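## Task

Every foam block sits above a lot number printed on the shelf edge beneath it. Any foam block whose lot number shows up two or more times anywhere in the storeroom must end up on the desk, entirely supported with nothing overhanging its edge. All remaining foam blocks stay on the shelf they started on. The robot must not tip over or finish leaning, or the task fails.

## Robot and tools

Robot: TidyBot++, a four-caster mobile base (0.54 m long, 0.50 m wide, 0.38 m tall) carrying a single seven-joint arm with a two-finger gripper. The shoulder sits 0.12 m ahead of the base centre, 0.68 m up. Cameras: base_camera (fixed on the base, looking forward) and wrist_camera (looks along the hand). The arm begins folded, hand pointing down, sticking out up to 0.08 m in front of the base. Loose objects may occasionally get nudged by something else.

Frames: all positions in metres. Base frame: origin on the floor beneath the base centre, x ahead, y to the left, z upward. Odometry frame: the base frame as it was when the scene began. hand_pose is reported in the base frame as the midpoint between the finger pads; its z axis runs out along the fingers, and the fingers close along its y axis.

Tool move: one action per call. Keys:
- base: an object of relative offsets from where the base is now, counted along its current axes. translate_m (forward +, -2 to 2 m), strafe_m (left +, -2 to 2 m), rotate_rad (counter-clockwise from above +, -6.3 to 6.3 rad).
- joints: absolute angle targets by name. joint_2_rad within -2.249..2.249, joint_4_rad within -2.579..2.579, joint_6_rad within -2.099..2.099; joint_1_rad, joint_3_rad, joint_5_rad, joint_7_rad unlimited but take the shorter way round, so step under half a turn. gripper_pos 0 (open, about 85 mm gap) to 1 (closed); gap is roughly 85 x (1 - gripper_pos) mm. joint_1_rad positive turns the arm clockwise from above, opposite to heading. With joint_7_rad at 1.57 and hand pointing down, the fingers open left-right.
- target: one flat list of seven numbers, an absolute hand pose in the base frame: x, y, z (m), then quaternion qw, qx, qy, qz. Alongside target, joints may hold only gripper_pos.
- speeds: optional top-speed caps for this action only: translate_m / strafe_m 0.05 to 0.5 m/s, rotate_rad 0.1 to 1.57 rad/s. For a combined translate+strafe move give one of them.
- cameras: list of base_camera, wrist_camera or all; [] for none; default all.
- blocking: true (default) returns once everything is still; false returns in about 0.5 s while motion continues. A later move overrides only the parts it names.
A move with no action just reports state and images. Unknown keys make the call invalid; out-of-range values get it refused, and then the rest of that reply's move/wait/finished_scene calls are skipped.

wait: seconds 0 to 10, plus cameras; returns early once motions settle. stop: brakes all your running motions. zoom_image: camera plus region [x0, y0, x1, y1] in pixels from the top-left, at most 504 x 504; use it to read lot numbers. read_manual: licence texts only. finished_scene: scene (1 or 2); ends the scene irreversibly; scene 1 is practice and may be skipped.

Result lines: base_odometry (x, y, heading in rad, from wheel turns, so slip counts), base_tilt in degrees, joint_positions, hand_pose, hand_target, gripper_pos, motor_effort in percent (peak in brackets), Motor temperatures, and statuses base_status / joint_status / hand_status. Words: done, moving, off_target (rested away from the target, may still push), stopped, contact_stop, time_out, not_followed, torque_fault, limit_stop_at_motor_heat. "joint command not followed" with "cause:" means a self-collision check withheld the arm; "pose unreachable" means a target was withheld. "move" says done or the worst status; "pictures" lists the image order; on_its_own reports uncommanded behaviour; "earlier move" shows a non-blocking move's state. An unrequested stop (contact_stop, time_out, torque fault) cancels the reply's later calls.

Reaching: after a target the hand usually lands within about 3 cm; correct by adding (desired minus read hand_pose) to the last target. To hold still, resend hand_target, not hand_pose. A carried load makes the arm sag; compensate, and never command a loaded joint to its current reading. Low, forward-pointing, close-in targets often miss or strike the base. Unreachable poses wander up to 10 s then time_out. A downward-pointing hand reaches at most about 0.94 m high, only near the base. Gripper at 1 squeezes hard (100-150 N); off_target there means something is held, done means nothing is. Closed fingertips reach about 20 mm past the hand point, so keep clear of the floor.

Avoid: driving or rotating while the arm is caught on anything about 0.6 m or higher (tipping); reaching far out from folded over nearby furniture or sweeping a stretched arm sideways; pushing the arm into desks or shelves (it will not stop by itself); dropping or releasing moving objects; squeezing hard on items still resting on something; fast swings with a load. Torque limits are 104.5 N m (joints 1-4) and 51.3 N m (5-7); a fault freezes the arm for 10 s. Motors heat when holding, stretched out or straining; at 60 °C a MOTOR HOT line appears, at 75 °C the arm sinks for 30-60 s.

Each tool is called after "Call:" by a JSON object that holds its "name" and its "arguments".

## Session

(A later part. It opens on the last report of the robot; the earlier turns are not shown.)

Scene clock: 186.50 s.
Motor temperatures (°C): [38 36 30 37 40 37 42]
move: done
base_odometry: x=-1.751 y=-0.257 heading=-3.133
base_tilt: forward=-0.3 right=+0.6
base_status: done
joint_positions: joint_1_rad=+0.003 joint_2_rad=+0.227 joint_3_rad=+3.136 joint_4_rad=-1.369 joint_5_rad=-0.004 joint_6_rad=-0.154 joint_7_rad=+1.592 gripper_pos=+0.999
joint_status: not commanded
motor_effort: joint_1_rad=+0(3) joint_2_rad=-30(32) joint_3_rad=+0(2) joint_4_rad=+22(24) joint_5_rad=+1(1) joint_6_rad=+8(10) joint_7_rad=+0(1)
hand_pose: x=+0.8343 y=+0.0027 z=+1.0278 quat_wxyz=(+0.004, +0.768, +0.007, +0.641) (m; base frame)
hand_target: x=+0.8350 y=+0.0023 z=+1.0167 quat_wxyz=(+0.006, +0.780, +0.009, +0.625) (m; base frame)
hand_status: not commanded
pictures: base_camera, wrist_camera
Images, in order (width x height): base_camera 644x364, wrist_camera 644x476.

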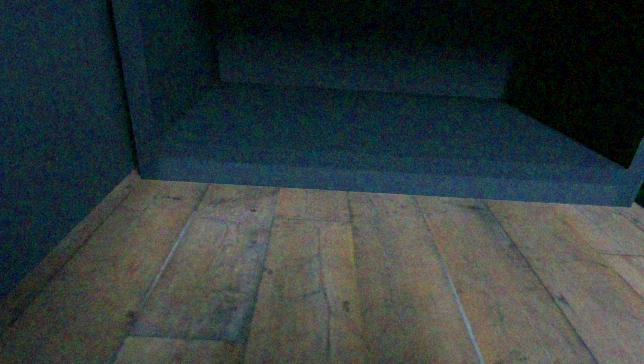

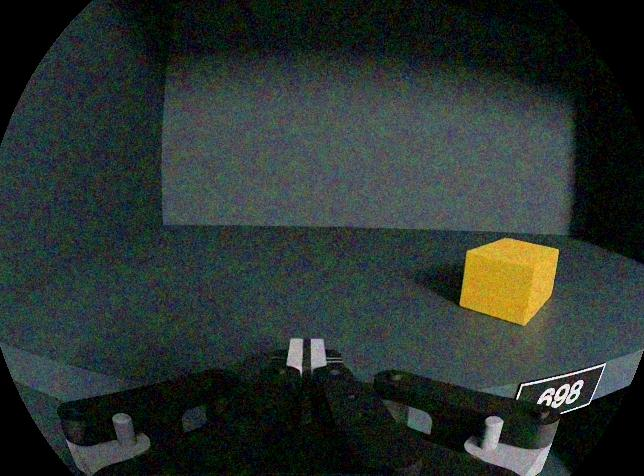

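Call:
{"name": "move", "arguments": {"base": {"translate_m":0.012}}}

Call:
{"name": "move", "arguments": {"base": {"strafe_m":-0.17}, "speeds": {"strafe_m":0.1}}}

Scene clock: 187.93 s.
Motor temperatures (°C): [38 36 30 37 40 37 42]
move: done
base_odometry: x=-1.763 y=-0.258 heading=-3.132
base_tilt: forward=-0.3 right=+0.6
base_status: done
joint_positions: joint_1_rad=+0.003 joint_2_rad=+0.227 joint_3_rad=+3.136 joint_4_rad=-1.368 joint_5_rad=-0.004 joint_6_rad=-0.155 joint_7_rad=+1.592 gripper_pos=+0.999
joint_status: not commanded
motor_effort: joint_1_rad=+0(2) joint_2_rad=-30(33) joint_3_rad=+0(1) joint_4_rad=+22(23) joint_5_rad=+1(1) joint_6_rad=+9(9) joint_7_rad=+0(1)
hand_pose: x=+0.8342 y=+0.0027 z=+1.0286 quat_wxyz=(+0.004, +0.768, +0.007, +0.641) (m; base frame)
hand_target: x=+0.8350 y=+0.0023 z=+1.0167 quat_wxyz=(+0.006, +0.780, +0.009, +0.625) (m; base frame)
hand_status: not commanded
pictures: base_camera, wrist_camera
Images, in order (width x height): base_camera 644x364, wrist_camera 644x476.

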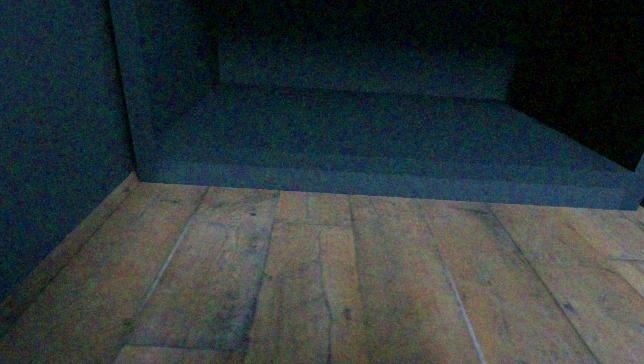

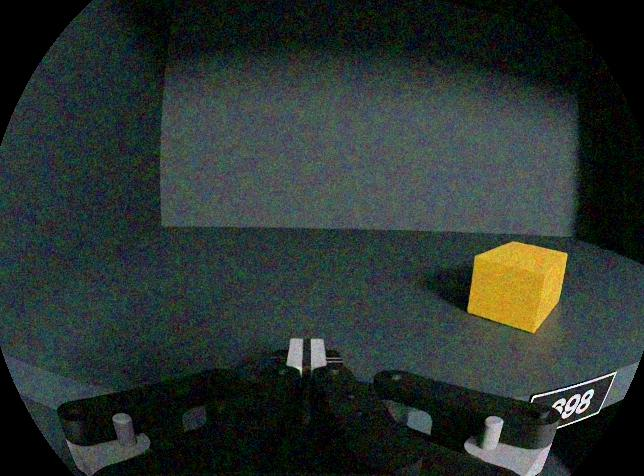

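Scene clock: 190.23 s.
Motor temperatures (°C): [38 36 30 37 40 37 42]
move: done
base_odometry: x=-1.765 y=-0.088 heading=-3.132
base_tilt: forward=-0.3 right=+0.6
base_status: done
joint_positions: joint_1_rad=+0.002 joint_2_rad=+0.227 joint_3_rad=+3.137 joint_4_rad=-1.368 joint_5_rad=-0.004 joint_6_rad=-0.156 joint_7_rad=+1.592 gripper_pos=+0.999
joint_status: not commanded
motor_effort: joint_1_rad=+0(3) joint_2_rad=-29(31) joint_3_rad=+0(3) joint_4_rad=+23(23) joint_5_rad=+1(1) joint_6_rad=+9(10) joint_7_rad=+0(1)
hand_pose: x=+0.8342 y=+0.0031 z=+1.0285 quat_wxyz=(+0.004, +0.768, +0.007, +0.641) (m; base frame)
hand_target: x=+0.8350 y=+0.0023 z=+1.0167 quat_wxyz=(+0.006, +0.780, +0.009, +0.625) (m; base frame)
hand_status: not commanded
pictures: base_camera, wrist_camera
Images, in order (width x height): base_camera 644x364, wrist_camera 644x476.

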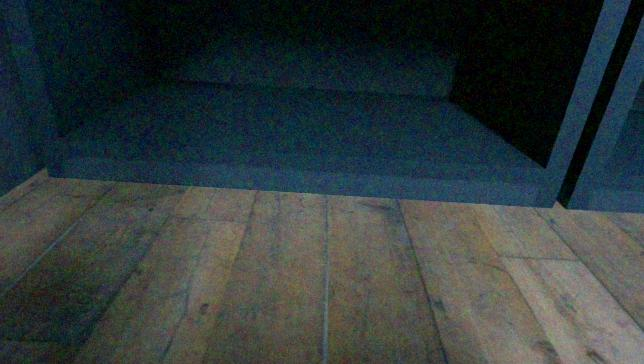

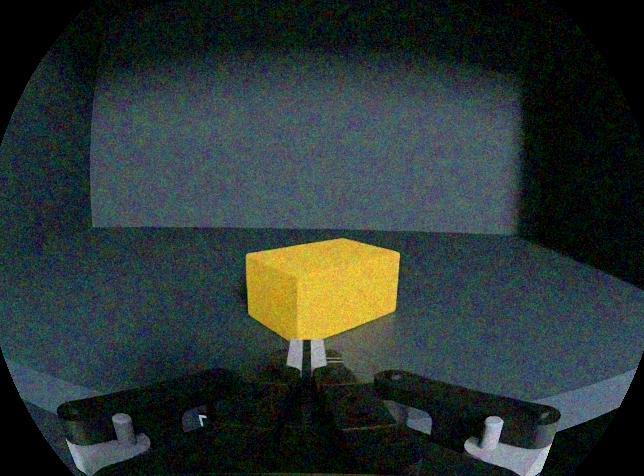

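Call:
{"name": "move", "arguments": {"base": {"strafe_m":0.125}}}

Call:
{"name": "move", "arguments": {"base": {"translate_m":0.03}}}

Call:
{"name": "move", "arguments": {"base": {"strafe_m":-0.13}, "speeds": {"strafe_m":0.1}}}

Scene clock: 191.80 s.
Motor temperatures (°C): [38 36 30 37 40 37 42]
move: done
base_odometry: x=-1.764 y=-0.213 heading=-3.132
base_tilt: forward=-0.3 right=+0.6
base_status: done
joint_positions: joint_1_rad=-0.002 joint_2_rad=+0.227 joint_3_rad=+3.137 joint_4_rad=-1.368 joint_5_rad=-0.004 joint_6_rad=-0.156 joint_7_rad=+1.592 gripper_pos=+0.999
joint_status: not commanded
motor_effort: joint_1_rad=+0(4) joint_2_rad=-29(32) joint_3_rad=+0(2) joint_4_rad=+22(24) joint_5_rad=+1(1) joint_6_rad=+9(9) joint_7_rad=+0(1)
hand_pose: x=+0.8342 y=+0.0057 z=+1.0286 quat_wxyz=(+0.003, +0.768, +0.009, +0.641) (m; base frame)
hand_target: x=+0.8350 y=+0.0023 z=+1.0167 quat_wxyz=(+0.006, +0.780, +0.009, +0.625) (m; base frame)
hand_status: not commanded
pictures: base_camera, wrist_camera
Images, in order (width x height): base_camera 644x364, wrist_camera 644x476.

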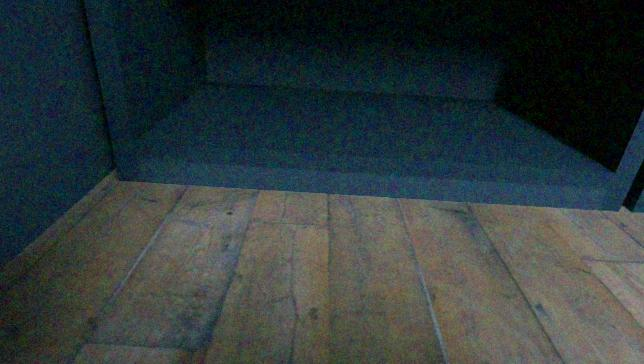

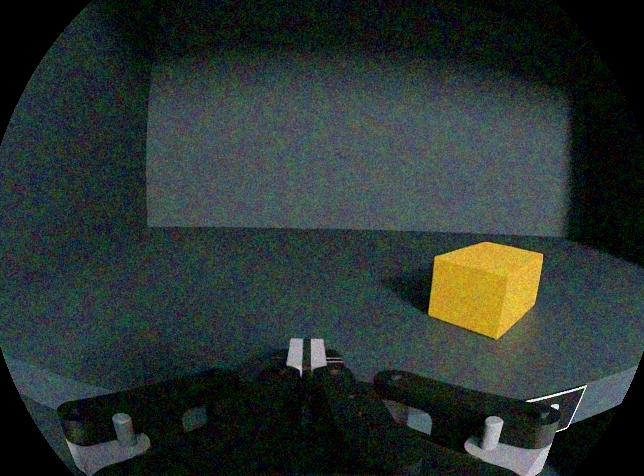

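Scene clock: 192.67 s.
Motor temperatures (°C): [38 36 30 37 40 37 42]
move: done
base_odometry: x=-1.794 y=-0.213 heading=-3.131
base_tilt: forward=-0.3 right=+0.6
base_status: done
joint_positions: joint_1_rad=-0.002 joint_2_rad=+0.228 joint_3_rad=+3.137 joint_4_rad=-1.367 joint_5_rad=-0.004 joint_6_rad=-0.157 joint_7_rad=+1.592 gripper_pos=+0.999
joint_status: not commanded
motor_effort: joint_1_rad=+0(2) joint_2_rad=-30(34) joint_3_rad=+0(2) joint_4_rad=+23(24) joint_5_rad=+1(1) joint_6_rad=+9(9) joint_7_rad=+0(1)
hand_pose: x=+0.8344 y=+0.0057 z=+1.0283 quat_wxyz=(+0.003, +0.768, +0.009, +0.640) (m; base frame)
hand_target: x=+0.8350 y=+0.0023 z=+1.0167 quat_wxyz=(+0.006, +0.780, +0.009, +0.625) (m; base frame)
hand_status: not commanded
pictures: base_camera, wrist_camera
Images, in order (width x height): base_camera 644x364, wrist_camera 644x476.

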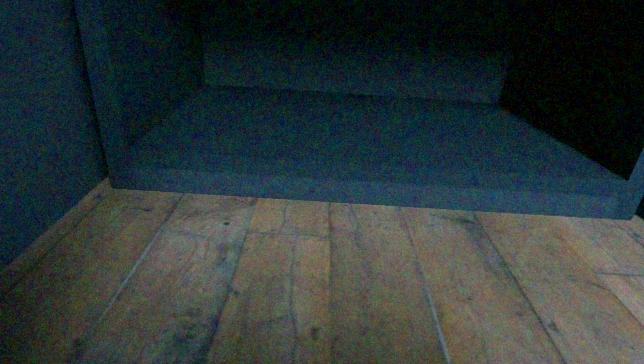

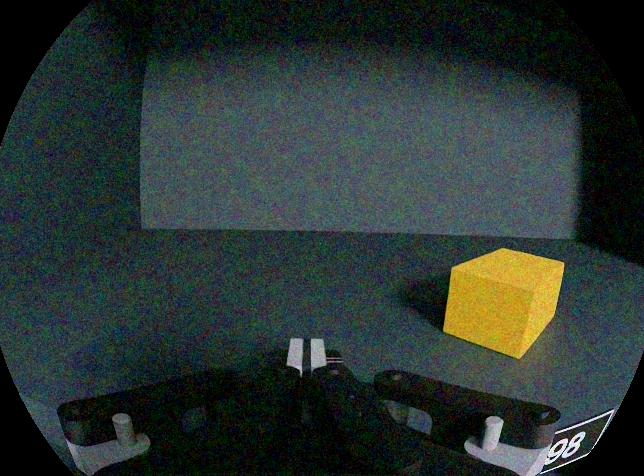

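Scene clock: 194.57 s.
Motor temperatures (°C): [38 36 30 37 40 37 42]
move: done
base_odometry: x=-1.796 y=-0.083 heading=-3.130
base_tilt: forward=-0.3 right=+0.6
base_status: done
joint_positions: joint_1_rad=-0.001 joint_2_rad=+0.228 joint_3_rad=+3.137 joint_4_rad=-1.367 joint_5_rad=-0.004 joint_6_rad=-0.157 joint_7_rad=+1.592 gripper_pos=+0.999
joint_status: not commanded
motor_effort: joint_1_rad=+0(3) joint_2_rad=-30(31) joint_3_rad=+0(3) joint_4_rad=+22(24) joint_5_rad=+1(1) joint_6_rad=+9(9) joint_7_rad=+0(1)
hand_pose: x=+0.8344 y=+0.0051 z=+1.0283 quat_wxyz=(+0.003, +0.768, +0.008, +0.640) (m; base frame)
hand_target: x=+0.8350 y=+0.0023 z=+1.0167 quat_wxyz=(+0.006, +0.780, +0.009, +0.625) (m; base frame)
hand_status: not commanded
pictures: base_camera, wrist_camera
Images, in order (width x height): base_camera 644x364, wrist_camera 644x476.

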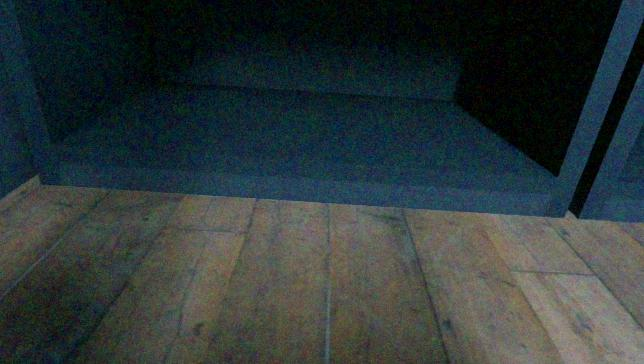

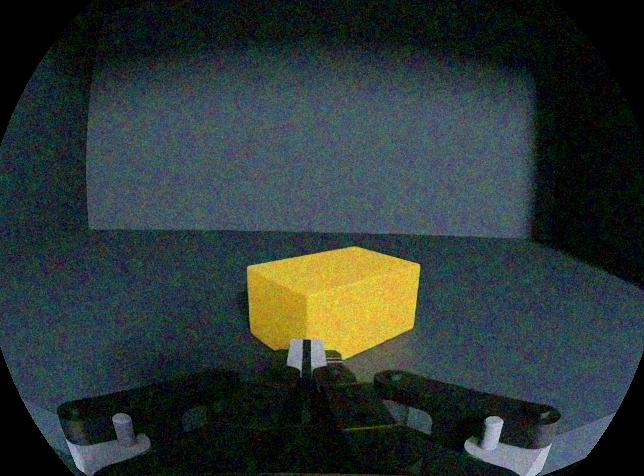

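Call:
{"name": "move", "arguments": {"base": {"strafe_m":0.13}, "cameras": []}}

Call:
{"name": "move", "arguments": {"base": {"translate_m":0.045}}}

Call:
{"name": "move", "arguments": {"base": {"strafe_m":-0.13}, "speeds": {"strafe_m":0.1}}}

Scene clock: 196.13 s.
Motor temperatures (°C): [38 36 30 37 40 37 42]
move: done
base_odometry: x=-1.794 y=-0.213 heading=-3.130
base_tilt: forward=-0.3 right=+0.6
base_status: done
joint_positions: joint_1_rad=-0.004 joint_2_rad=+0.228 joint_3_rad=+3.137 joint_4_rad=-1.367 joint_5_rad=-0.004 joint_6_rad=-0.158 joint_7_rad=+1.592 gripper_pos=+0.999
joint_status: not commanded
motor_effort: joint_1_rad=-1(3) joint_2_rad=-30(31) joint_3_rad=+0(2) joint_4_rad=+22(23) joint_5_rad=+1(1) joint_6_rad=+9(9) joint_7_rad=+0(1)
hand_pose: x=+0.8344 y=+0.0068 z=+1.0283 quat_wxyz=(+0.002, +0.768, +0.009, +0.640) (m; base frame)
hand_target: x=+0.8350 y=+0.0023 z=+1.0167 quat_wxyz=(+0.006, +0.780, +0.009, +0.625) (m; base frame)
hand_status: not commanded
pictures: none
No camera images: "cameras" was empty.

Scene clock: 197.13 s.
Motor temperatures (°C): [38 36 30 37 40 37 42]
move: done
base_odometry: x=-1.839 y=-0.213 heading=-3.130
base_tilt: forward=-0.3 right=+0.6
base_status: done
joint_positions: joint_1_rad=-0.004 joint_2_rad=+0.228 joint_3_rad=+3.137 joint_4_rad=-1.366 joint_5_rad=-0.004 joint_6_rad=-0.158 joint_7_rad=+1.592 gripper_pos=+0.999
joint_status: not commanded
motor_effort: joint_1_rad=-1(3) joint_2_rad=-30(34) joint_3_rad=+0(2) joint_4_rad=+22(24) joint_5_rad=+1(1) joint_6_rad=+8(10) joint_7_rad=+0(1)
hand_pose: x=+0.8345 y=+0.0068 z=+1.0281 quat_wxyz=(+0.002, +0.768, +0.009, +0.640) (m; base frame)
hand_target: x=+0.8350 y=+0.0023 z=+1.0167 quat_wxyz=(+0.006, +0.780, +0.009, +0.625) (m; base frame)
hand_status: not commanded
pictures: base_camera, wrist_camera
Images, in order (width x height): base_camera 644x364, wrist_camera 644x476.

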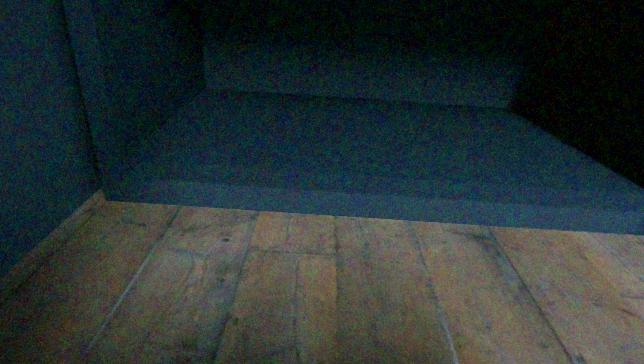

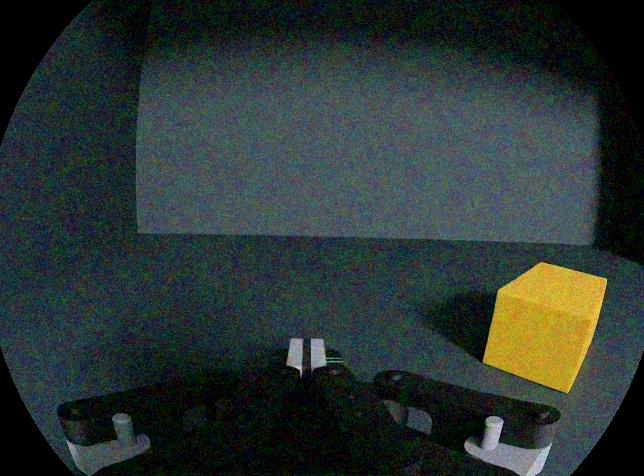

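Scene clock: 199.03 s.
Motor temperatures (°C): [38 36 30 38 40 37 42]
move: done
base_odometry: x=-1.841 y=-0.083 heading=-3.129
base_tilt: forward=-0.3 right=+0.6
base_status: done
joint_positions: joint_1_rad=-0.003 joint_2_rad=+0.228 joint_3_rad=+3.137 joint_4_rad=-1.366 joint_5_rad=-0.004 joint_6_rad=-0.159 joint_7_rad=+1.592 gripper_pos=+0.999
joint_status: not commanded
motor_effort: joint_1_rad=+0(4) joint_2_rad=-29(31) joint_3_rad=+0(3) joint_4_rad=+23(23) joint_5_rad=+1(1) joint_6_rad=+9(10) joint_7_rad=+0(1)
hand_pose: x=+0.8345 y=+0.0060 z=+1.0281 quat_wxyz=(+0.003, +0.768, +0.009, +0.640) (m; base frame)
hand_target: x=+0.8350 y=+0.0023 z=+1.0167 quat_wxyz=(+0.006, +0.780, +0.009, +0.625) (m; base frame)
hand_status: not commanded
pictures: base_camera, wrist_camera
Images, in order (width x height): base_camera 644x364, wrist_camera 644x476.

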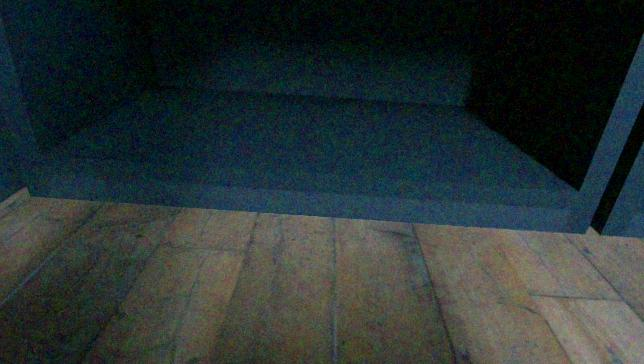

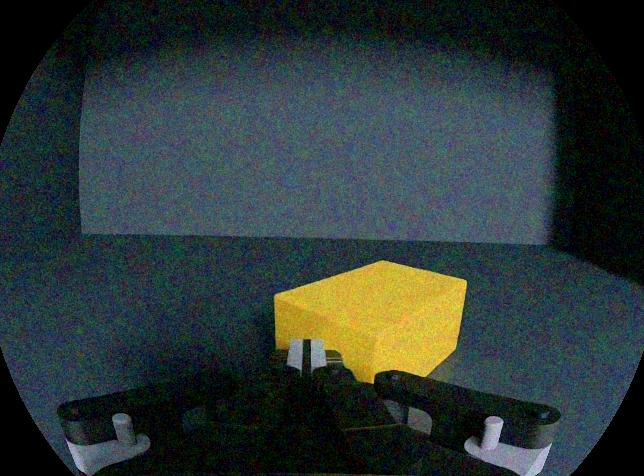

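Call:
{"name": "move", "arguments": {"base": {"strafe_m":-0.06}, "speeds": {"strafe_m":0.1}}}

Scene clock: 201.47 s.
Motor temperatures (°C): [38 36 30 38 40 37 42]
move: done
base_odometry: x=-1.842 y=-0.023 heading=-3.129
base_tilt: forward=-0.3 right=+0.6
base_status: done
joint_positions: joint_1_rad=-0.001 joint_2_rad=+0.228 joint_3_rad=+3.138 joint_4_rad=-1.366 joint_5_rad=-0.004 joint_6_rad=-0.159 joint_7_rad=+1.592 gripper_pos=+0.999
joint_status: not commanded
motor_effort: joint_1_rad=+0(3) joint_2_rad=-30(32) joint_3_rad=+0(2) joint_4_rad=+23(23) joint_5_rad=+1(1) joint_6_rad=+9(9) joint_7_rad=+0(1)
hand_pose: x=+0.8345 y=+0.0046 z=+1.0282 quat_wxyz=(+0.003, +0.768, +0.008, +0.640) (m; base frame)
hand_target: x=+0.8350 y=+0.0023 z=+1.0167 quat_wxyz=(+0.006, +0.780, +0.009, +0.625) (m; base frame)
hand_status: not commanded
pictures: base_camera, wrist_camera
Images, in order (width x height): base_camera 644x364, wrist_camera 644x476.

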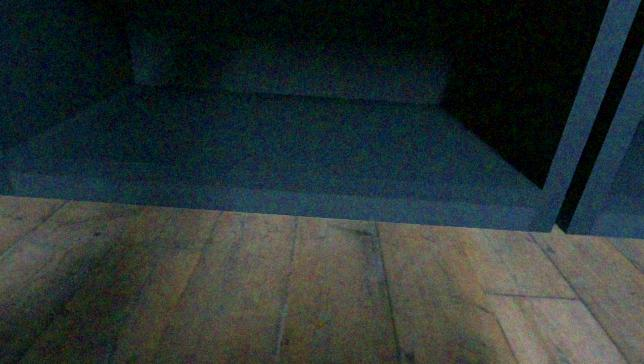

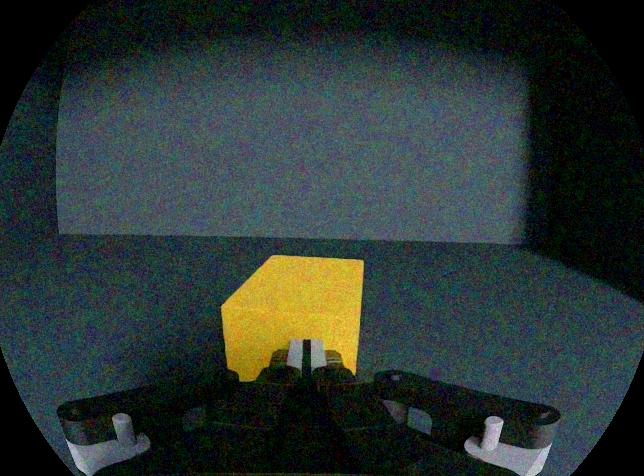

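Call:
{"name": "move", "arguments": {"base": {"translate_m":-0.13}}}

Call:
{"name": "move", "arguments": {"base": {"strafe_m":0.145}, "joints": {"joint_1_rad":0.18,"gripper_pos":0,"joint_2_rad":0.235}}}

Scene clock: 203.07 s.
Motor temperatures (°C): [38 36 30 38 40 37 42]
move: done
base_odometry: x=-1.712 y=-0.021 heading=-3.129
base_tilt: forward=-0.3 right=+0.6
base_status: done
joint_positions: joint_1_rad=-0.001 joint_2_rad=+0.220 joint_3_rad=+3.138 joint_4_rad=-1.365 joint_5_rad=-0.004 joint_6_rad=-0.159 joint_7_rad=+1.592 gripper_pos=+0.999
joint_status: not commanded
motor_effort: joint_1_rad=-1(1) joint_2_rad=-29(34) joint_3_rad=+0(1) joint_4_rad=+23(24) joint_5_rad=+0(1) joint_6_rad=+9(10) joint_7_rad=-1(1)
hand_pose: x=+0.8317 y=+0.0046 z=+1.0344 quat_wxyz=(+0.003, +0.766, +0.008, +0.643) (m; base frame)
hand_target: x=+0.8350 y=+0.0023 z=+1.0167 quat_wxyz=(+0.006, +0.780, +0.009, +0.625) (m; base frame)
hand_status: not commanded
pictures: base_camera, wrist_camera
Images, in order (width x height): base_camera 644x364, wrist_camera 644x476.

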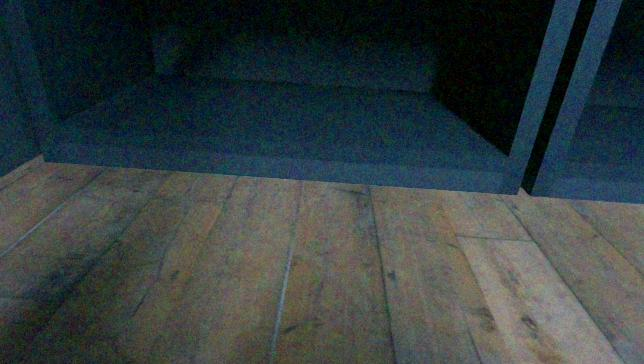

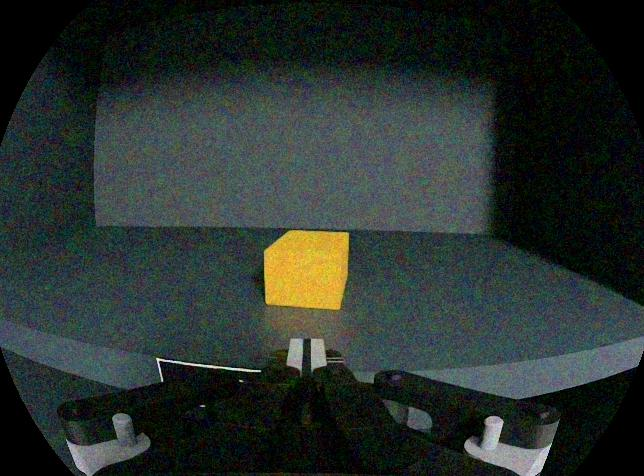

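Scene clock: 204.60 s.
Motor temperatures (°C): [38 36 30 38 40 37 42]
move: done
base_odometry: x=-1.710 y=-0.166 heading=-3.129
base_tilt: forward=-0.3 right=+0.6
base_status: done
joint_positions: joint_1_rad=+0.166 joint_2_rad=+0.220 joint_3_rad=+3.139 joint_4_rad=-1.365 joint_5_rad=-0.004 joint_6_rad=-0.159 joint_7_rad=+1.592 gripper_pos=+0.000
joint_status: all done
motor_effort: joint_1_rad=+0(4) joint_2_rad=-30(31) joint_3_rad=+0(2) joint_4_rad=+23(23) joint_5_rad=+1(1) joint_6_rad=+8(9) joint_7_rad=+0(1)
hand_pose: x=+0.8225 y=-0.1143 z=+1.0344 quat_wxyz=(+0.057, +0.764, -0.056, +0.641) (m; base frame)
hand_target: x=+0.8239 y=-0.1259 z=+1.0167 quat_wxyz=(+0.062, +0.778, -0.061, +0.622) (m; base frame)
hand_status: not commanded
pictures: base_camera, wrist_camera
Images, in order (width x height): base_camera 644x364, wrist_camera 644x476.

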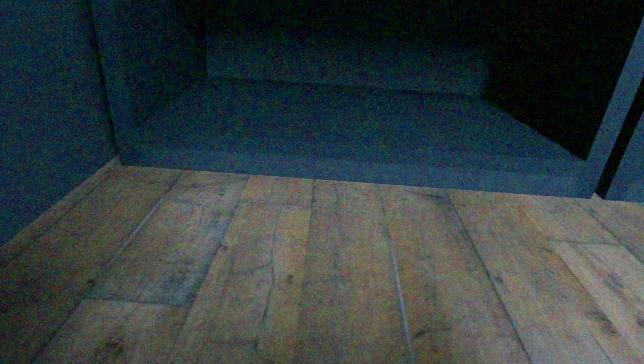

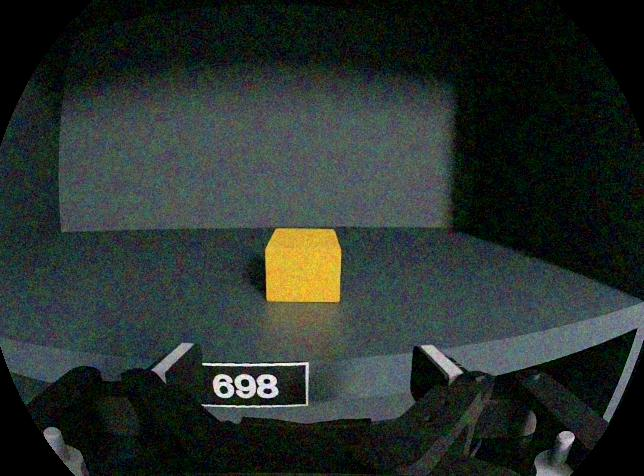

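Call:
{"name": "move", "arguments": {"base": {"translate_m":0.195,"strafe_m":-0.028}, "speeds": {"translate_m":0.2}}}

Call:
{"name": "move", "arguments": {"joints": {"gripper_pos":0.5}}}

Call:
{"name": "move", "arguments": {"joints": {"joint_2_rad":0.16}}}

Scene clock: 206.57 s.
Motor temperatures (°C): [38 36 30 38 40 37 42]
move: done
base_odometry: x=-1.905 y=-0.141 heading=-3.128
base_tilt: forward=-0.3 right=+0.6
base_status: done
joint_positions: joint_1_rad=+0.166 joint_2_rad=+0.221 joint_3_rad=+3.139 joint_4_rad=-1.365 joint_5_rad=-0.004 joint_6_rad=-0.160 joint_7_rad=+1.592 gripper_pos=+0.000
joint_status: not commanded
motor_effort: joint_1_rad=+0(1) joint_2_rad=-29(32) joint_3_rad=+0(1) joint_4_rad=+23(24) joint_5_rad=+1(1) joint_6_rad=+9(10) joint_7_rad=+0(1)
hand_pose: x=+0.8230 y=-0.1145 z=+1.0333 quat_wxyz=(+0.057, +0.764, -0.056, +0.640) (m; base frame)
hand_target: x=+0.8239 y=-0.1259 z=+1.0167 quat_wxyz=(+0.062, +0.778, -0.061, +0.622) (m; base frame)
hand_status: not commanded
pictures: base_camera, wrist_camera
Images, in order (width x height): base_camera 644x364, wrist_camera 644x476.

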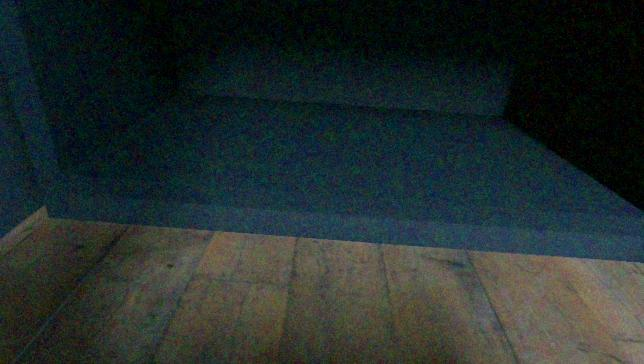

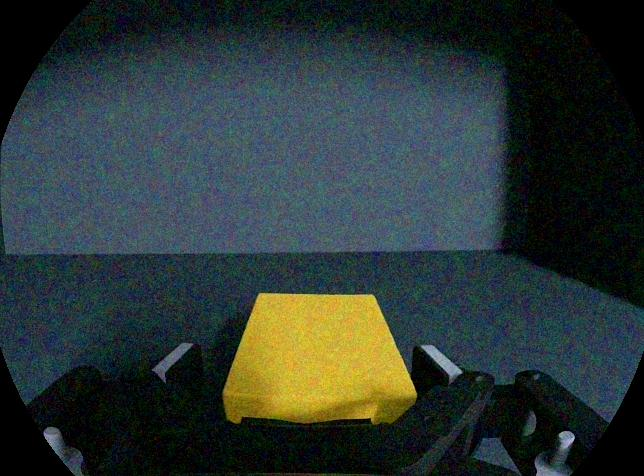

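Scene clock: 207.40 s.
Motor temperatures (°C): [38 36 30 38 40 37 42]
move: off_target
base_odometry: x=-1.905 y=-0.141 heading=-3.128
base_tilt: forward=-0.3 right=+0.6
base_status: not commanded
joint_positions: joint_1_rad=+0.166 joint_2_rad=+0.221 joint_3_rad=+3.139 joint_4_rad=-1.364 joint_5_rad=-0.004 joint_6_rad=-0.160 joint_7_rad=+1.592 gripper_pos=+0.390
joint_status: gripper_pos off_target (ended at +0.390, target +0.500)
motor_effort: joint_1_rad=+0(1) joint_2_rad=-30(30) joint_3_rad=+0(0) joint_4_rad=+22(23) joint_5_rad=+1(1) joint_6_rad=+9(10) joint_7_rad=+0(0)
hand_pose: x=+0.8230 y=-0.1145 z=+1.0335 quat_wxyz=(+0.057, +0.764, -0.056, +0.640) (m; base frame)
hand_target: x=+0.8239 y=-0.1259 z=+1.0167 quat_wxyz=(+0.062, +0.778, -0.061, +0.622) (m; base frame)
hand_status: not commanded
pictures: base_camera, wrist_camera
Images, in order (width x height): base_camera 644x364, wrist_camera 644x476.

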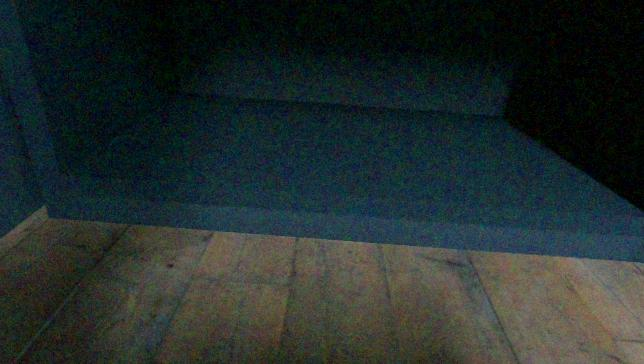

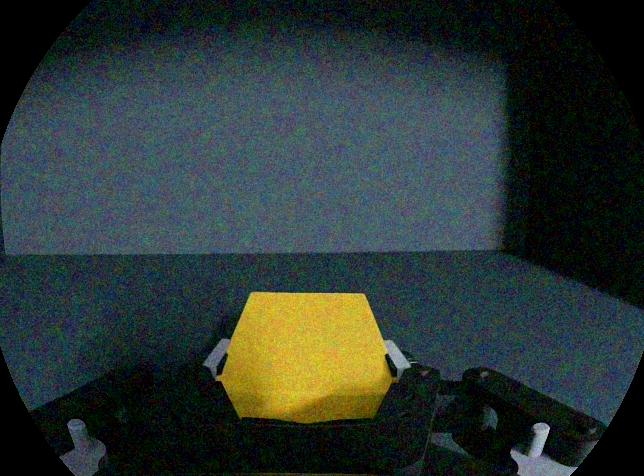

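Scene clock: 208.37 s.
Motor temperatures (°C): [38 36 30 38 40 37 42]
move: done
base_odometry: x=-1.905 y=-0.141 heading=-3.128
base_tilt: forward=-0.3 right=+0.6
base_status: not commanded
joint_positions: joint_1_rad=+0.166 joint_2_rad=+0.152 joint_3_rad=+3.139 joint_4_rad=-1.362 joint_5_rad=-0.004 joint_6_rad=-0.160 joint_7_rad=+1.592 gripper_pos=+0.390
joint_status: all done
motor_effort: joint_1_rad=-1(1) joint_2_rad=-28(32) joint_3_rad=+0(0) joint_4_rad=+23(24) joint_5_rad=+1(1) joint_6_rad=+9(10) joint_7_rad=+0(0)
hand_pose: x=+0.7974 y=-0.1102 z=+1.0836 quat_wxyz=(+0.060, +0.741, -0.054, +0.667) (m; base frame)
hand_target: x=+0.7972 y=-0.1210 z=+1.0694 quat_wxyz=(+0.065, +0.754, -0.060, +0.651) (m; base frame)
hand_status: not commanded
pictures: base_camera, wrist_camera
Images, in order (width x height): base_camera 644x364, wrist_camera 644x476.

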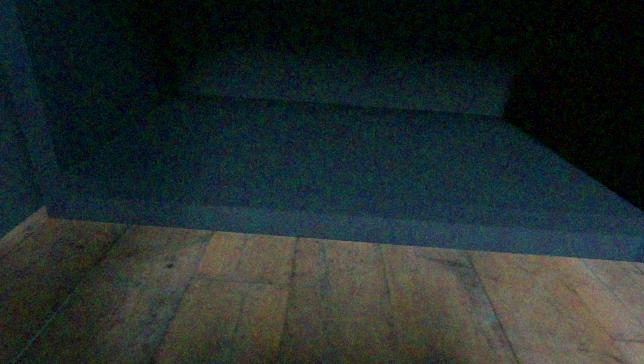

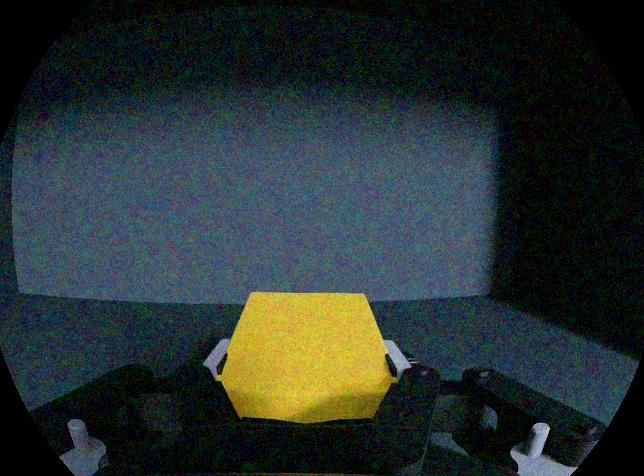

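Call:
{"name": "move", "arguments": {"base": {"translate_m":-0.5}, "cameras": []}}

Call:
{"name": "move", "arguments": {"base": {"translate_m":-1.37,"strafe_m":-0.1}, "joints": {"joint_1_rad":1.57,"joint_2_rad":-0.3,"joint_4_rad":-2.28,"joint_6_rad":0.2}, "cameras": []}}

Call:
{"name": "move", "arguments": {"joints": {"joint_1_rad":1.57,"joint_2_rad":0.52,"joint_4_rad":-1.476,"joint_6_rad":0.295}}}

Scene clock: 211.03 s.
Motor temperatures (°C): [38 36 30 38 40 37 42]
move: done
base_odometry: x=-1.405 y=-0.134 heading=-3.128
base_tilt: forward=-0.3 right=+0.6
base_status: done
joint_positions: joint_1_rad=+0.168 joint_2_rad=+0.145 joint_3_rad=+3.139 joint_4_rad=-1.361 joint_5_rad=-0.004 joint_6_rad=-0.161 joint_7_rad=+1.592 gripper_pos=+0.390
joint_status: not commanded
motor_effort: joint_1_rad=-1(2) joint_2_rad=-27(31) joint_3_rad=+0(2) joint_4_rad=+23(24) joint_5_rad=+1(1) joint_6_rad=+9(10) joint_7_rad=+0(1)
hand_pose: x=+0.7943 y=-0.1107 z=+1.0884 quat_wxyz=(+0.060, +0.738, -0.055, +0.670) (m; base frame)
hand_target: x=+0.7972 y=-0.1210 z=+1.0694 quat_wxyz=(+0.065, +0.754, -0.060, +0.651) (m; base frame)
hand_status: not commanded
pictures: none
No camera images: "cameras" was empty.

Scene clock: 215.13 s.
Motor temperatures (°C): [38 36 30 38 40 37 42]
move: done
base_odometry: x=-0.036 y=-0.016 heading=-3.128
base_tilt: forward=-0.4 right=+0.6
base_status: done
joint_positions: joint_1_rad=+1.554 joint_2_rad=-0.287 joint_3_rad=+3.141 joint_4_rad=-2.250 joint_5_rad=-0.004 joint_6_rad=+0.143 joint_7_rad=+1.592 gripper_pos=+0.390
joint_status: all done
motor_effort: joint_1_rad=+0(3) joint_2_rad=-10(32) joint_3_rad=+0(2) joint_4_rad=+21(24) joint_5_rad=+1(1) joint_6_rad=+9(10) joint_7_rad=+0(1)
hand_pose: x=+0.1282 y=-0.4730 z=+0.8885 quat_wxyz=(+0.434, +0.567, -0.549, +0.434) (m; base frame)
hand_target: x=+0.1215 y=-0.4686 z=+0.8940 quat_wxyz=(+0.449, +0.556, -0.543, +0.441) (m; base frame)
hand_status: not commanded
pictures: none
No camera images: "cameras" was empty.

Scene clock: 217.23 s.
Motor temperatures (°C): [38 36 30 38 40 37 42]
move: done
base_odometry: x=-0.036 y=-0.016 heading=-3.128
base_tilt: forward=-0.4 right=+0.6
base_status: not commanded
joint_positions: joint_1_rad=+1.554 joint_2_rad=+0.498 joint_3_rad=+3.141 joint_4_rad=-1.494 joint_5_rad=-0.004 joint_6_rad=+0.237 joint_7_rad=+1.592 gripper_pos=+0.390
joint_status: all done
motor_effort: joint_1_rad=-1(2) joint_2_rad=-37(40) joint_3_rad=+0(1) joint_4_rad=+21(23) joint_5_rad=+1(1) joint_6_rad=+9(10) joint_7_rad=+0(1)
hand_pose: x=+0.1334 y=-0.7938 z=+0.8665 quat_wxyz=(+0.452, +0.552, -0.535, +0.452) (m; base frame)
hand_target: x=+0.1220 y=-0.8041 z=+0.8769 quat_wxyz=(+0.471, +0.537, -0.525, +0.462) (m; base frame)
hand_status: not commanded
pictures: base_camera, wrist_camera
Images, in order (width x height): base_camera 644x364, wrist_camera 644x476.

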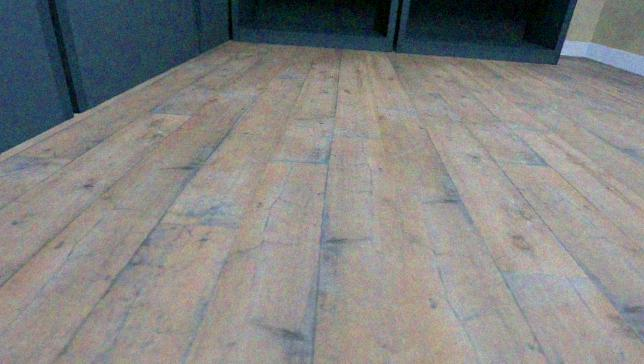

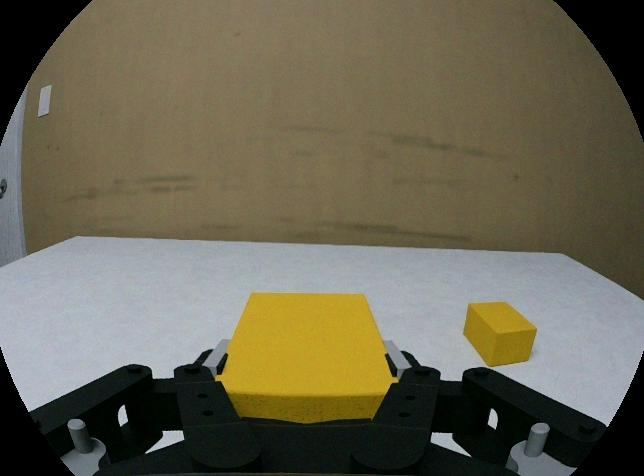

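Go to y=.25 and lower to ~.77.

Call:
{"name": "move", "arguments": {"base": {"strafe_m":-0.26}, "joints": {"joint_2_rad":0.66,"joint_4_rad":-1.59,"joint_6_rad":0.56}, "cameras": []}}

Call:
{"name": "move", "arguments": {"joints": {"joint_2_rad":0.715,"joint_6_rad":0.6}, "cameras": []}}

Call:
{"name": "move", "arguments": {"joints": {"joint_2_rad":0.735,"joint_6_rad":0.62}}}

Scene clock: 221.03 s.
Motor temperatures (°C): [38 36 30 38 40 37 42]
move: done
base_odometry: x=-0.040 y=+0.244 heading=-3.129
base_tilt: forward=-0.3 right=+0.6
base_status: done
joint_positions: joint_1_rad=+1.555 joint_2_rad=+0.649 joint_3_rad=+3.141 joint_4_rad=-1.572 joint_5_rad=-0.004 joint_6_rad=+0.504 joint_7_rad=+1.592 gripper_pos=+0.390
joint_status: all done
motor_effort: joint_1_rad=+0(1) joint_2_rad=-40(46) joint_3_rad=+0(1) joint_4_rad=+19(23) joint_5_rad=+1(1) joint_6_rad=+8(11) joint_7_rad=+0(1)
hand_pose: x=+0.1329 y=-0.8123 z=+0.7808 quat_wxyz=(+0.463, +0.544, -0.527, +0.461) (m; base frame)
hand_target: x=+0.1219 y=-0.8116 z=+0.7797 quat_wxyz=(+0.474, +0.535, -0.523, +0.465) (m; base frame)
hand_status: not commanded
pictures: none
No camera images: "cameras" was empty.

Scene clock: 221.87 s.
Motor temperatures (°C): [38 36 30 38 40 37 42]
move: done
base_odometry: x=-0.040 y=+0.244 heading=-3.129
base_tilt: forward=-0.3 right=+0.6
base_status: not commanded
joint_positions: joint_1_rad=+1.555 joint_2_rad=+0.686 joint_3_rad=+3.141 joint_4_rad=-1.572 joint_5_rad=-0.004 joint_6_rad=+0.548 joint_7_rad=+1.592 gripper_pos=+0.390
joint_status: all done
motor_effort: joint_1_rad=+0(1) joint_2_rad=-40(43) joint_3_rad=-1(1) joint_4_rad=+19(20) joint_5_rad=+1(1) joint_6_rad=+8(10) joint_7_rad=+0(1)
hand_pose: x=+0.1330 y=-0.8176 z=+0.7646 quat_wxyz=(+0.465, +0.542, -0.525, +0.463) (m; base frame)
hand_target: x=+0.1219 y=-0.8177 z=+0.7473 quat_wxyz=(+0.469, +0.538, -0.526, +0.461) (m; base frame)
hand_status: not commanded
pictures: none
No camera images: "cameras" was empty.

Scene clock: 222.47 s.
Motor temperatures (°C): [38 36 30 38 40 37 42]
move: off_target
base_odometry: x=-0.040 y=+0.244 heading=-3.129
base_tilt: forward=-0.4 right=+0.6
base_status: not commanded
joint_positions: joint_1_rad=+1.555 joint_2_rad=+0.695 joint_3_rad=+3.141 joint_4_rad=-1.572 joint_5_rad=-0.004 joint_6_rad=+0.572 joint_7_rad=+1.592 gripper_pos=+0.390
joint_status: joint_2_rad off_target (ended at +0.695, target +0.735); the others done
motor_effort: joint_1_rad=+0(1) joint_2_rad=-39(41) joint_3_rad=+0(0) joint_4_rad=+18(19) joint_5_rad=+1(1) joint_6_rad=+9(9) joint_7_rad=+0(1)
hand_pose: x=+0.1330 y=-0.8193 z=+0.7649 quat_wxyz=(+0.469, +0.538, -0.522, +0.467) (m; base frame)
hand_target: x=+0.1219 y=-0.8198 z=+0.7371 quat_wxyz=(+0.469, +0.538, -0.526, +0.461) (m; base frame)
hand_status: not commanded
pictures: base_camera, wrist_camera
Images, in order (width x height): base_camera 644x364, wrist_camera 644x476.

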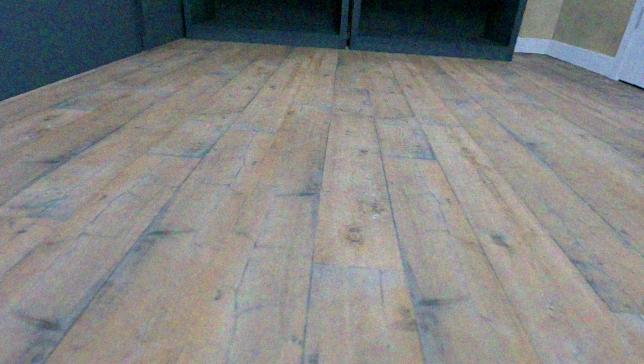

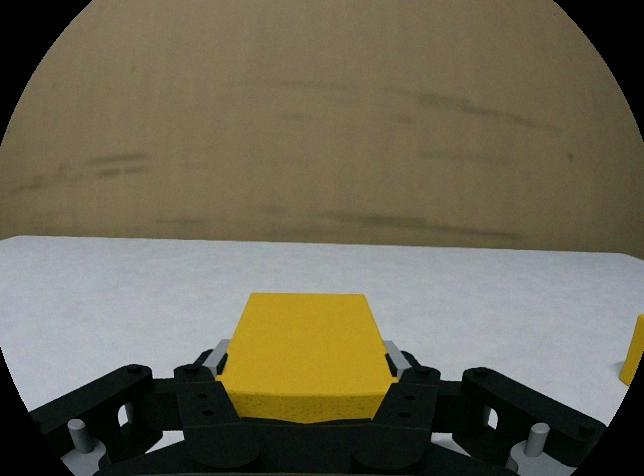

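Call:
{"name": "move", "arguments": {"joints": {"gripper_pos":0.1}, "cameras": []}}

Call:
{"name": "move", "arguments": {"base": {"strafe_m":0.35}, "speeds": {"strafe_m":0.25}}}

Call:
{"name": "move", "arguments": {"base": {"translate_m":1.35}, "joints": {"joint_1_rad":0,"joint_2_rad":-0.3,"joint_4_rad":-2.3,"joint_6_rad":0.0}}}

Call:
{"name": "zoom_image", "arguments": {"camera": "wrist_camera", "region": [250, 180, 450, 340]}}

Scene clock: 223.47 s.
Motor temperatures (°C): [38 36 30 38 40 37 42]
move: done
base_odometry: x=-0.040 y=+0.244 heading=-3.129
base_tilt: forward=-0.4 right=+0.6
base_status: not commanded
joint_positions: joint_1_rad=+1.555 joint_2_rad=+0.701 joint_3_rad=+3.141 joint_4_rad=-1.572 joint_5_rad=-0.004 joint_6_rad=+0.572 joint_7_rad=+1.592 gripper_pos=+0.100
joint_status: all done
motor_effort: joint_1_rad=+0(1) joint_2_rad=-40(42) joint_3_rad=+0(1) joint_4_rad=+19(19) joint_5_rad=+1(1) joint_6_rad=+9(9) joint_7_rad=+0(1)
hand_pose: x=+0.1330 y=-0.8199 z=+0.7596 quat_wxyz=(+0.467, +0.540, -0.523, +0.466) (m; base frame)
hand_target: x=+0.1219 y=-0.8198 z=+0.7371 quat_wxyz=(+0.469, +0.538, -0.526, +0.461) (m; base frame)
hand_status: not commanded
pictures: none
No camera images: "cameras" was empty.

Scene clock: 225.80 s.
Motor temperatures (°C): [38 36 30 38 40 37 42]
move: done
base_odometry: x=-0.035 y=-0.106 heading=-3.130
base_tilt: forward=-0.4 right=+0.6
base_status: done
joint_positions: joint_1_rad=+1.557 joint_2_rad=+0.709 joint_3_rad=+3.141 joint_4_rad=-1.572 joint_5_rad=-0.004 joint_6_rad=+0.572 joint_7_rad=+1.592 gripper_pos=+0.100
joint_status: not commanded
motor_effort: joint_1_rad=+0(4) joint_2_rad=-41(43) joint_3_rad=-1(2) joint_4_rad=+18(20) joint_5_rad=+1(1) joint_6_rad=+9(9) joint_7_rad=+0(1)
hand_pose: x=+0.1312 y=-0.8204 z=+0.7532 quat_wxyz=(+0.466, +0.541, -0.526, +0.463) (m; base frame)
hand_target: x=+0.1219 y=-0.8198 z=+0.7371 quat_wxyz=(+0.469, +0.538, -0.526, +0.461) (m; base frame)
hand_status: not commanded
pictures: base_camera, wrist_camera
Images, in order (width x height): base_camera 644x364, wrist_camera 644x476.

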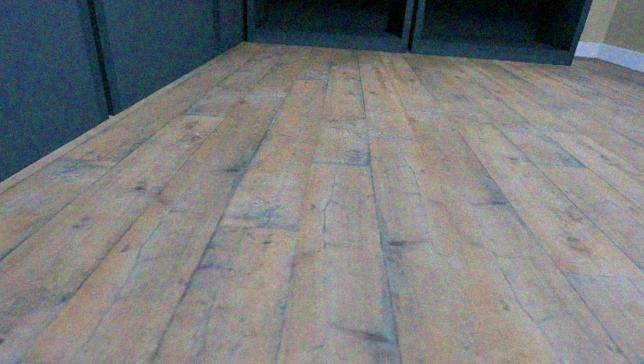

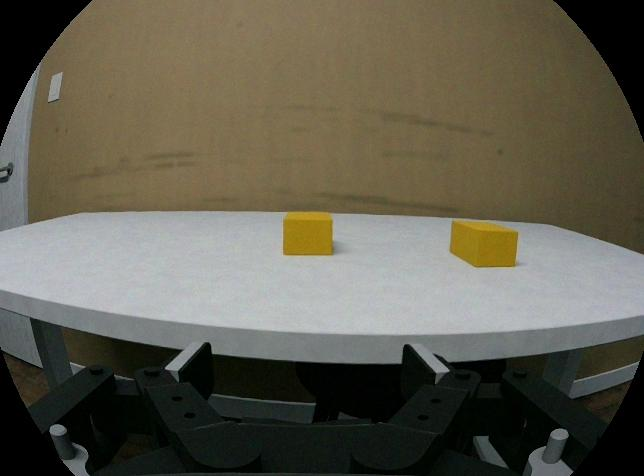

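Scene clock: 229.87 s.
Motor temperatures (°C): [38 36 30 38 40 37 42]
move: done
base_odometry: x=-1.385 y=-0.121 heading=-3.130
base_tilt: forward=-0.3 right=+0.6
base_status: done
joint_positions: joint_1_rad=+0.018 joint_2_rad=-0.292 joint_3_rad=+3.137 joint_4_rad=-2.269 joint_5_rad=-0.004 joint_6_rad=+0.048 joint_7_rad=+1.592 gripper_pos=+0.100
joint_status: all done
motor_effort: joint_1_rad=+0(7) joint_2_rad=-10(43) joint_3_rad=+1(4) joint_4_rad=+21(23) joint_5_rad=+1(2) joint_6_rad=+8(10) joint_7_rad=+0(1)
hand_pose: x=+0.5781 y=-0.0049 z=+0.8510 quat_wxyz=(+0.009, +0.822, +0.001, +0.569) (m; base frame)
hand_target: x=+0.5635 y=+0.0021 z=+0.8234 quat_wxyz=(+0.005, +0.841, +0.010, +0.540) (m; base frame)
hand_status: not commanded
pictures: base_camera, wrist_camera
Images, in order (width x height): base_camera 644x364, wrist_camera 644x476.

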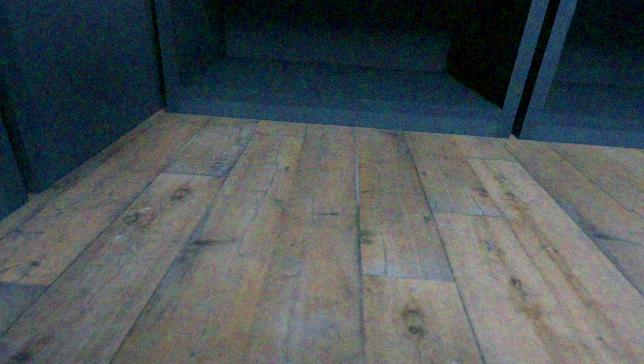

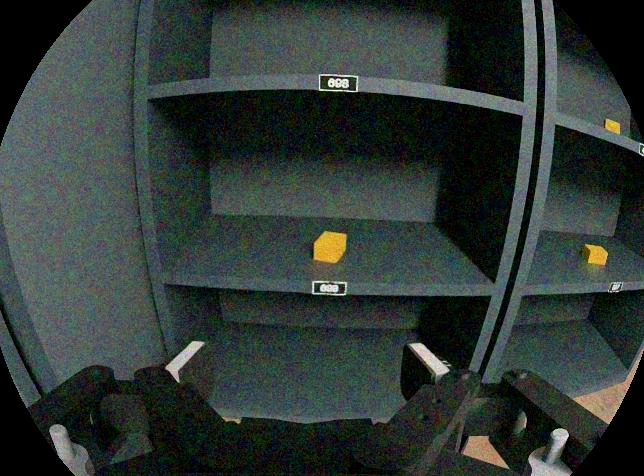

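Scaled by 2.520.

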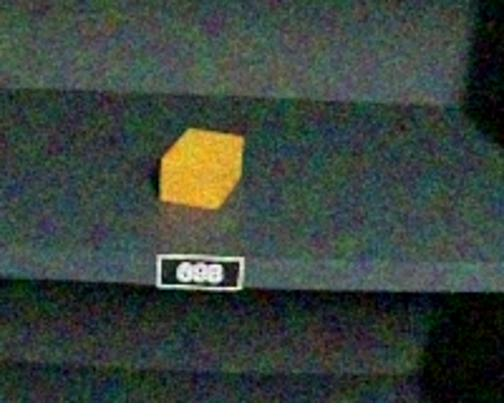

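Call:
{"name": "move", "arguments": {"base": {"translate_m":0.07,"strafe_m":-0.02}, "joints": {"joint_1_rad":0,"joint_2_rad":0.8,"joint_4_rad":-1.657,"joint_6_rad":0.572,"gripper_pos":0}}}

Scene clock: 232.60 s.
Motor temperatures (°C): [38 36 30 38 40 37 42]
move: done
base_odometry: x=-1.456 y=-0.102 heading=-3.130
base_tilt: forward=-0.3 right=+0.6
base_status: done
joint_positions: joint_1_rad=+0.018 joint_2_rad=+0.773 joint_3_rad=+3.137 joint_4_rad=-1.675 joint_5_rad=-0.004 joint_6_rad=+0.514 joint_7_rad=+1.592 gripper_pos=+0.000
joint_status: all done
motor_effort: joint_1_rad=+0(2) joint_2_rad=-41(43) joint_3_rad=-1(1) joint_4_rad=+15(22) joint_5_rad=+1(1) joint_6_rad=+8(9) joint_7_rad=+0(1)
hand_pose: x=+0.9046 y=-0.0107 z=+0.6307 quat_wxyz=(+0.009, +0.823, -0.001, +0.568) (m; base frame)
hand_target: x=+0.9157 y=+0.0023 z=+0.6353 quat_wxyz=(+0.005, +0.809, +0.009, +0.588) (m; base frame)
hand_status: not commanded
pictures: base_camera, wrist_camera
Images, in order (width x height): base_camera 644x364, wrist_camera 644x476.

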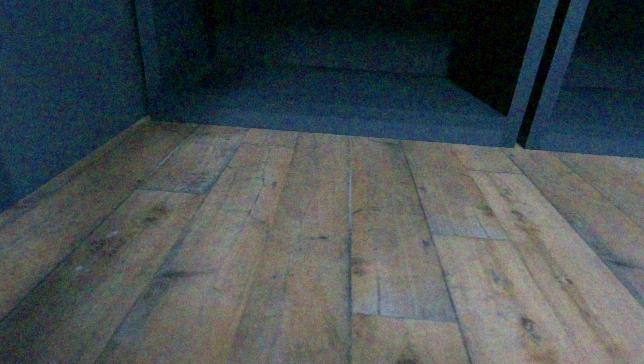

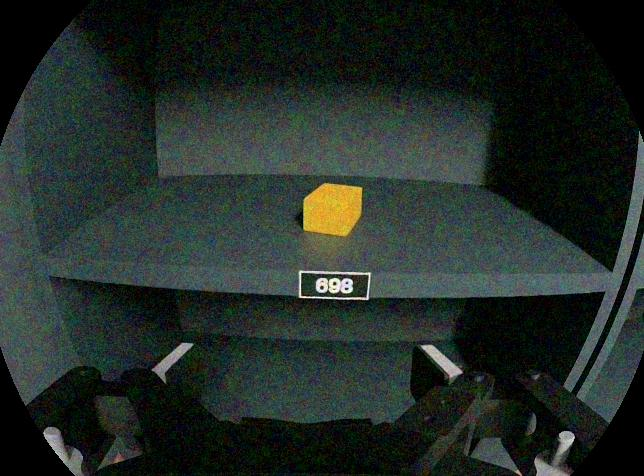

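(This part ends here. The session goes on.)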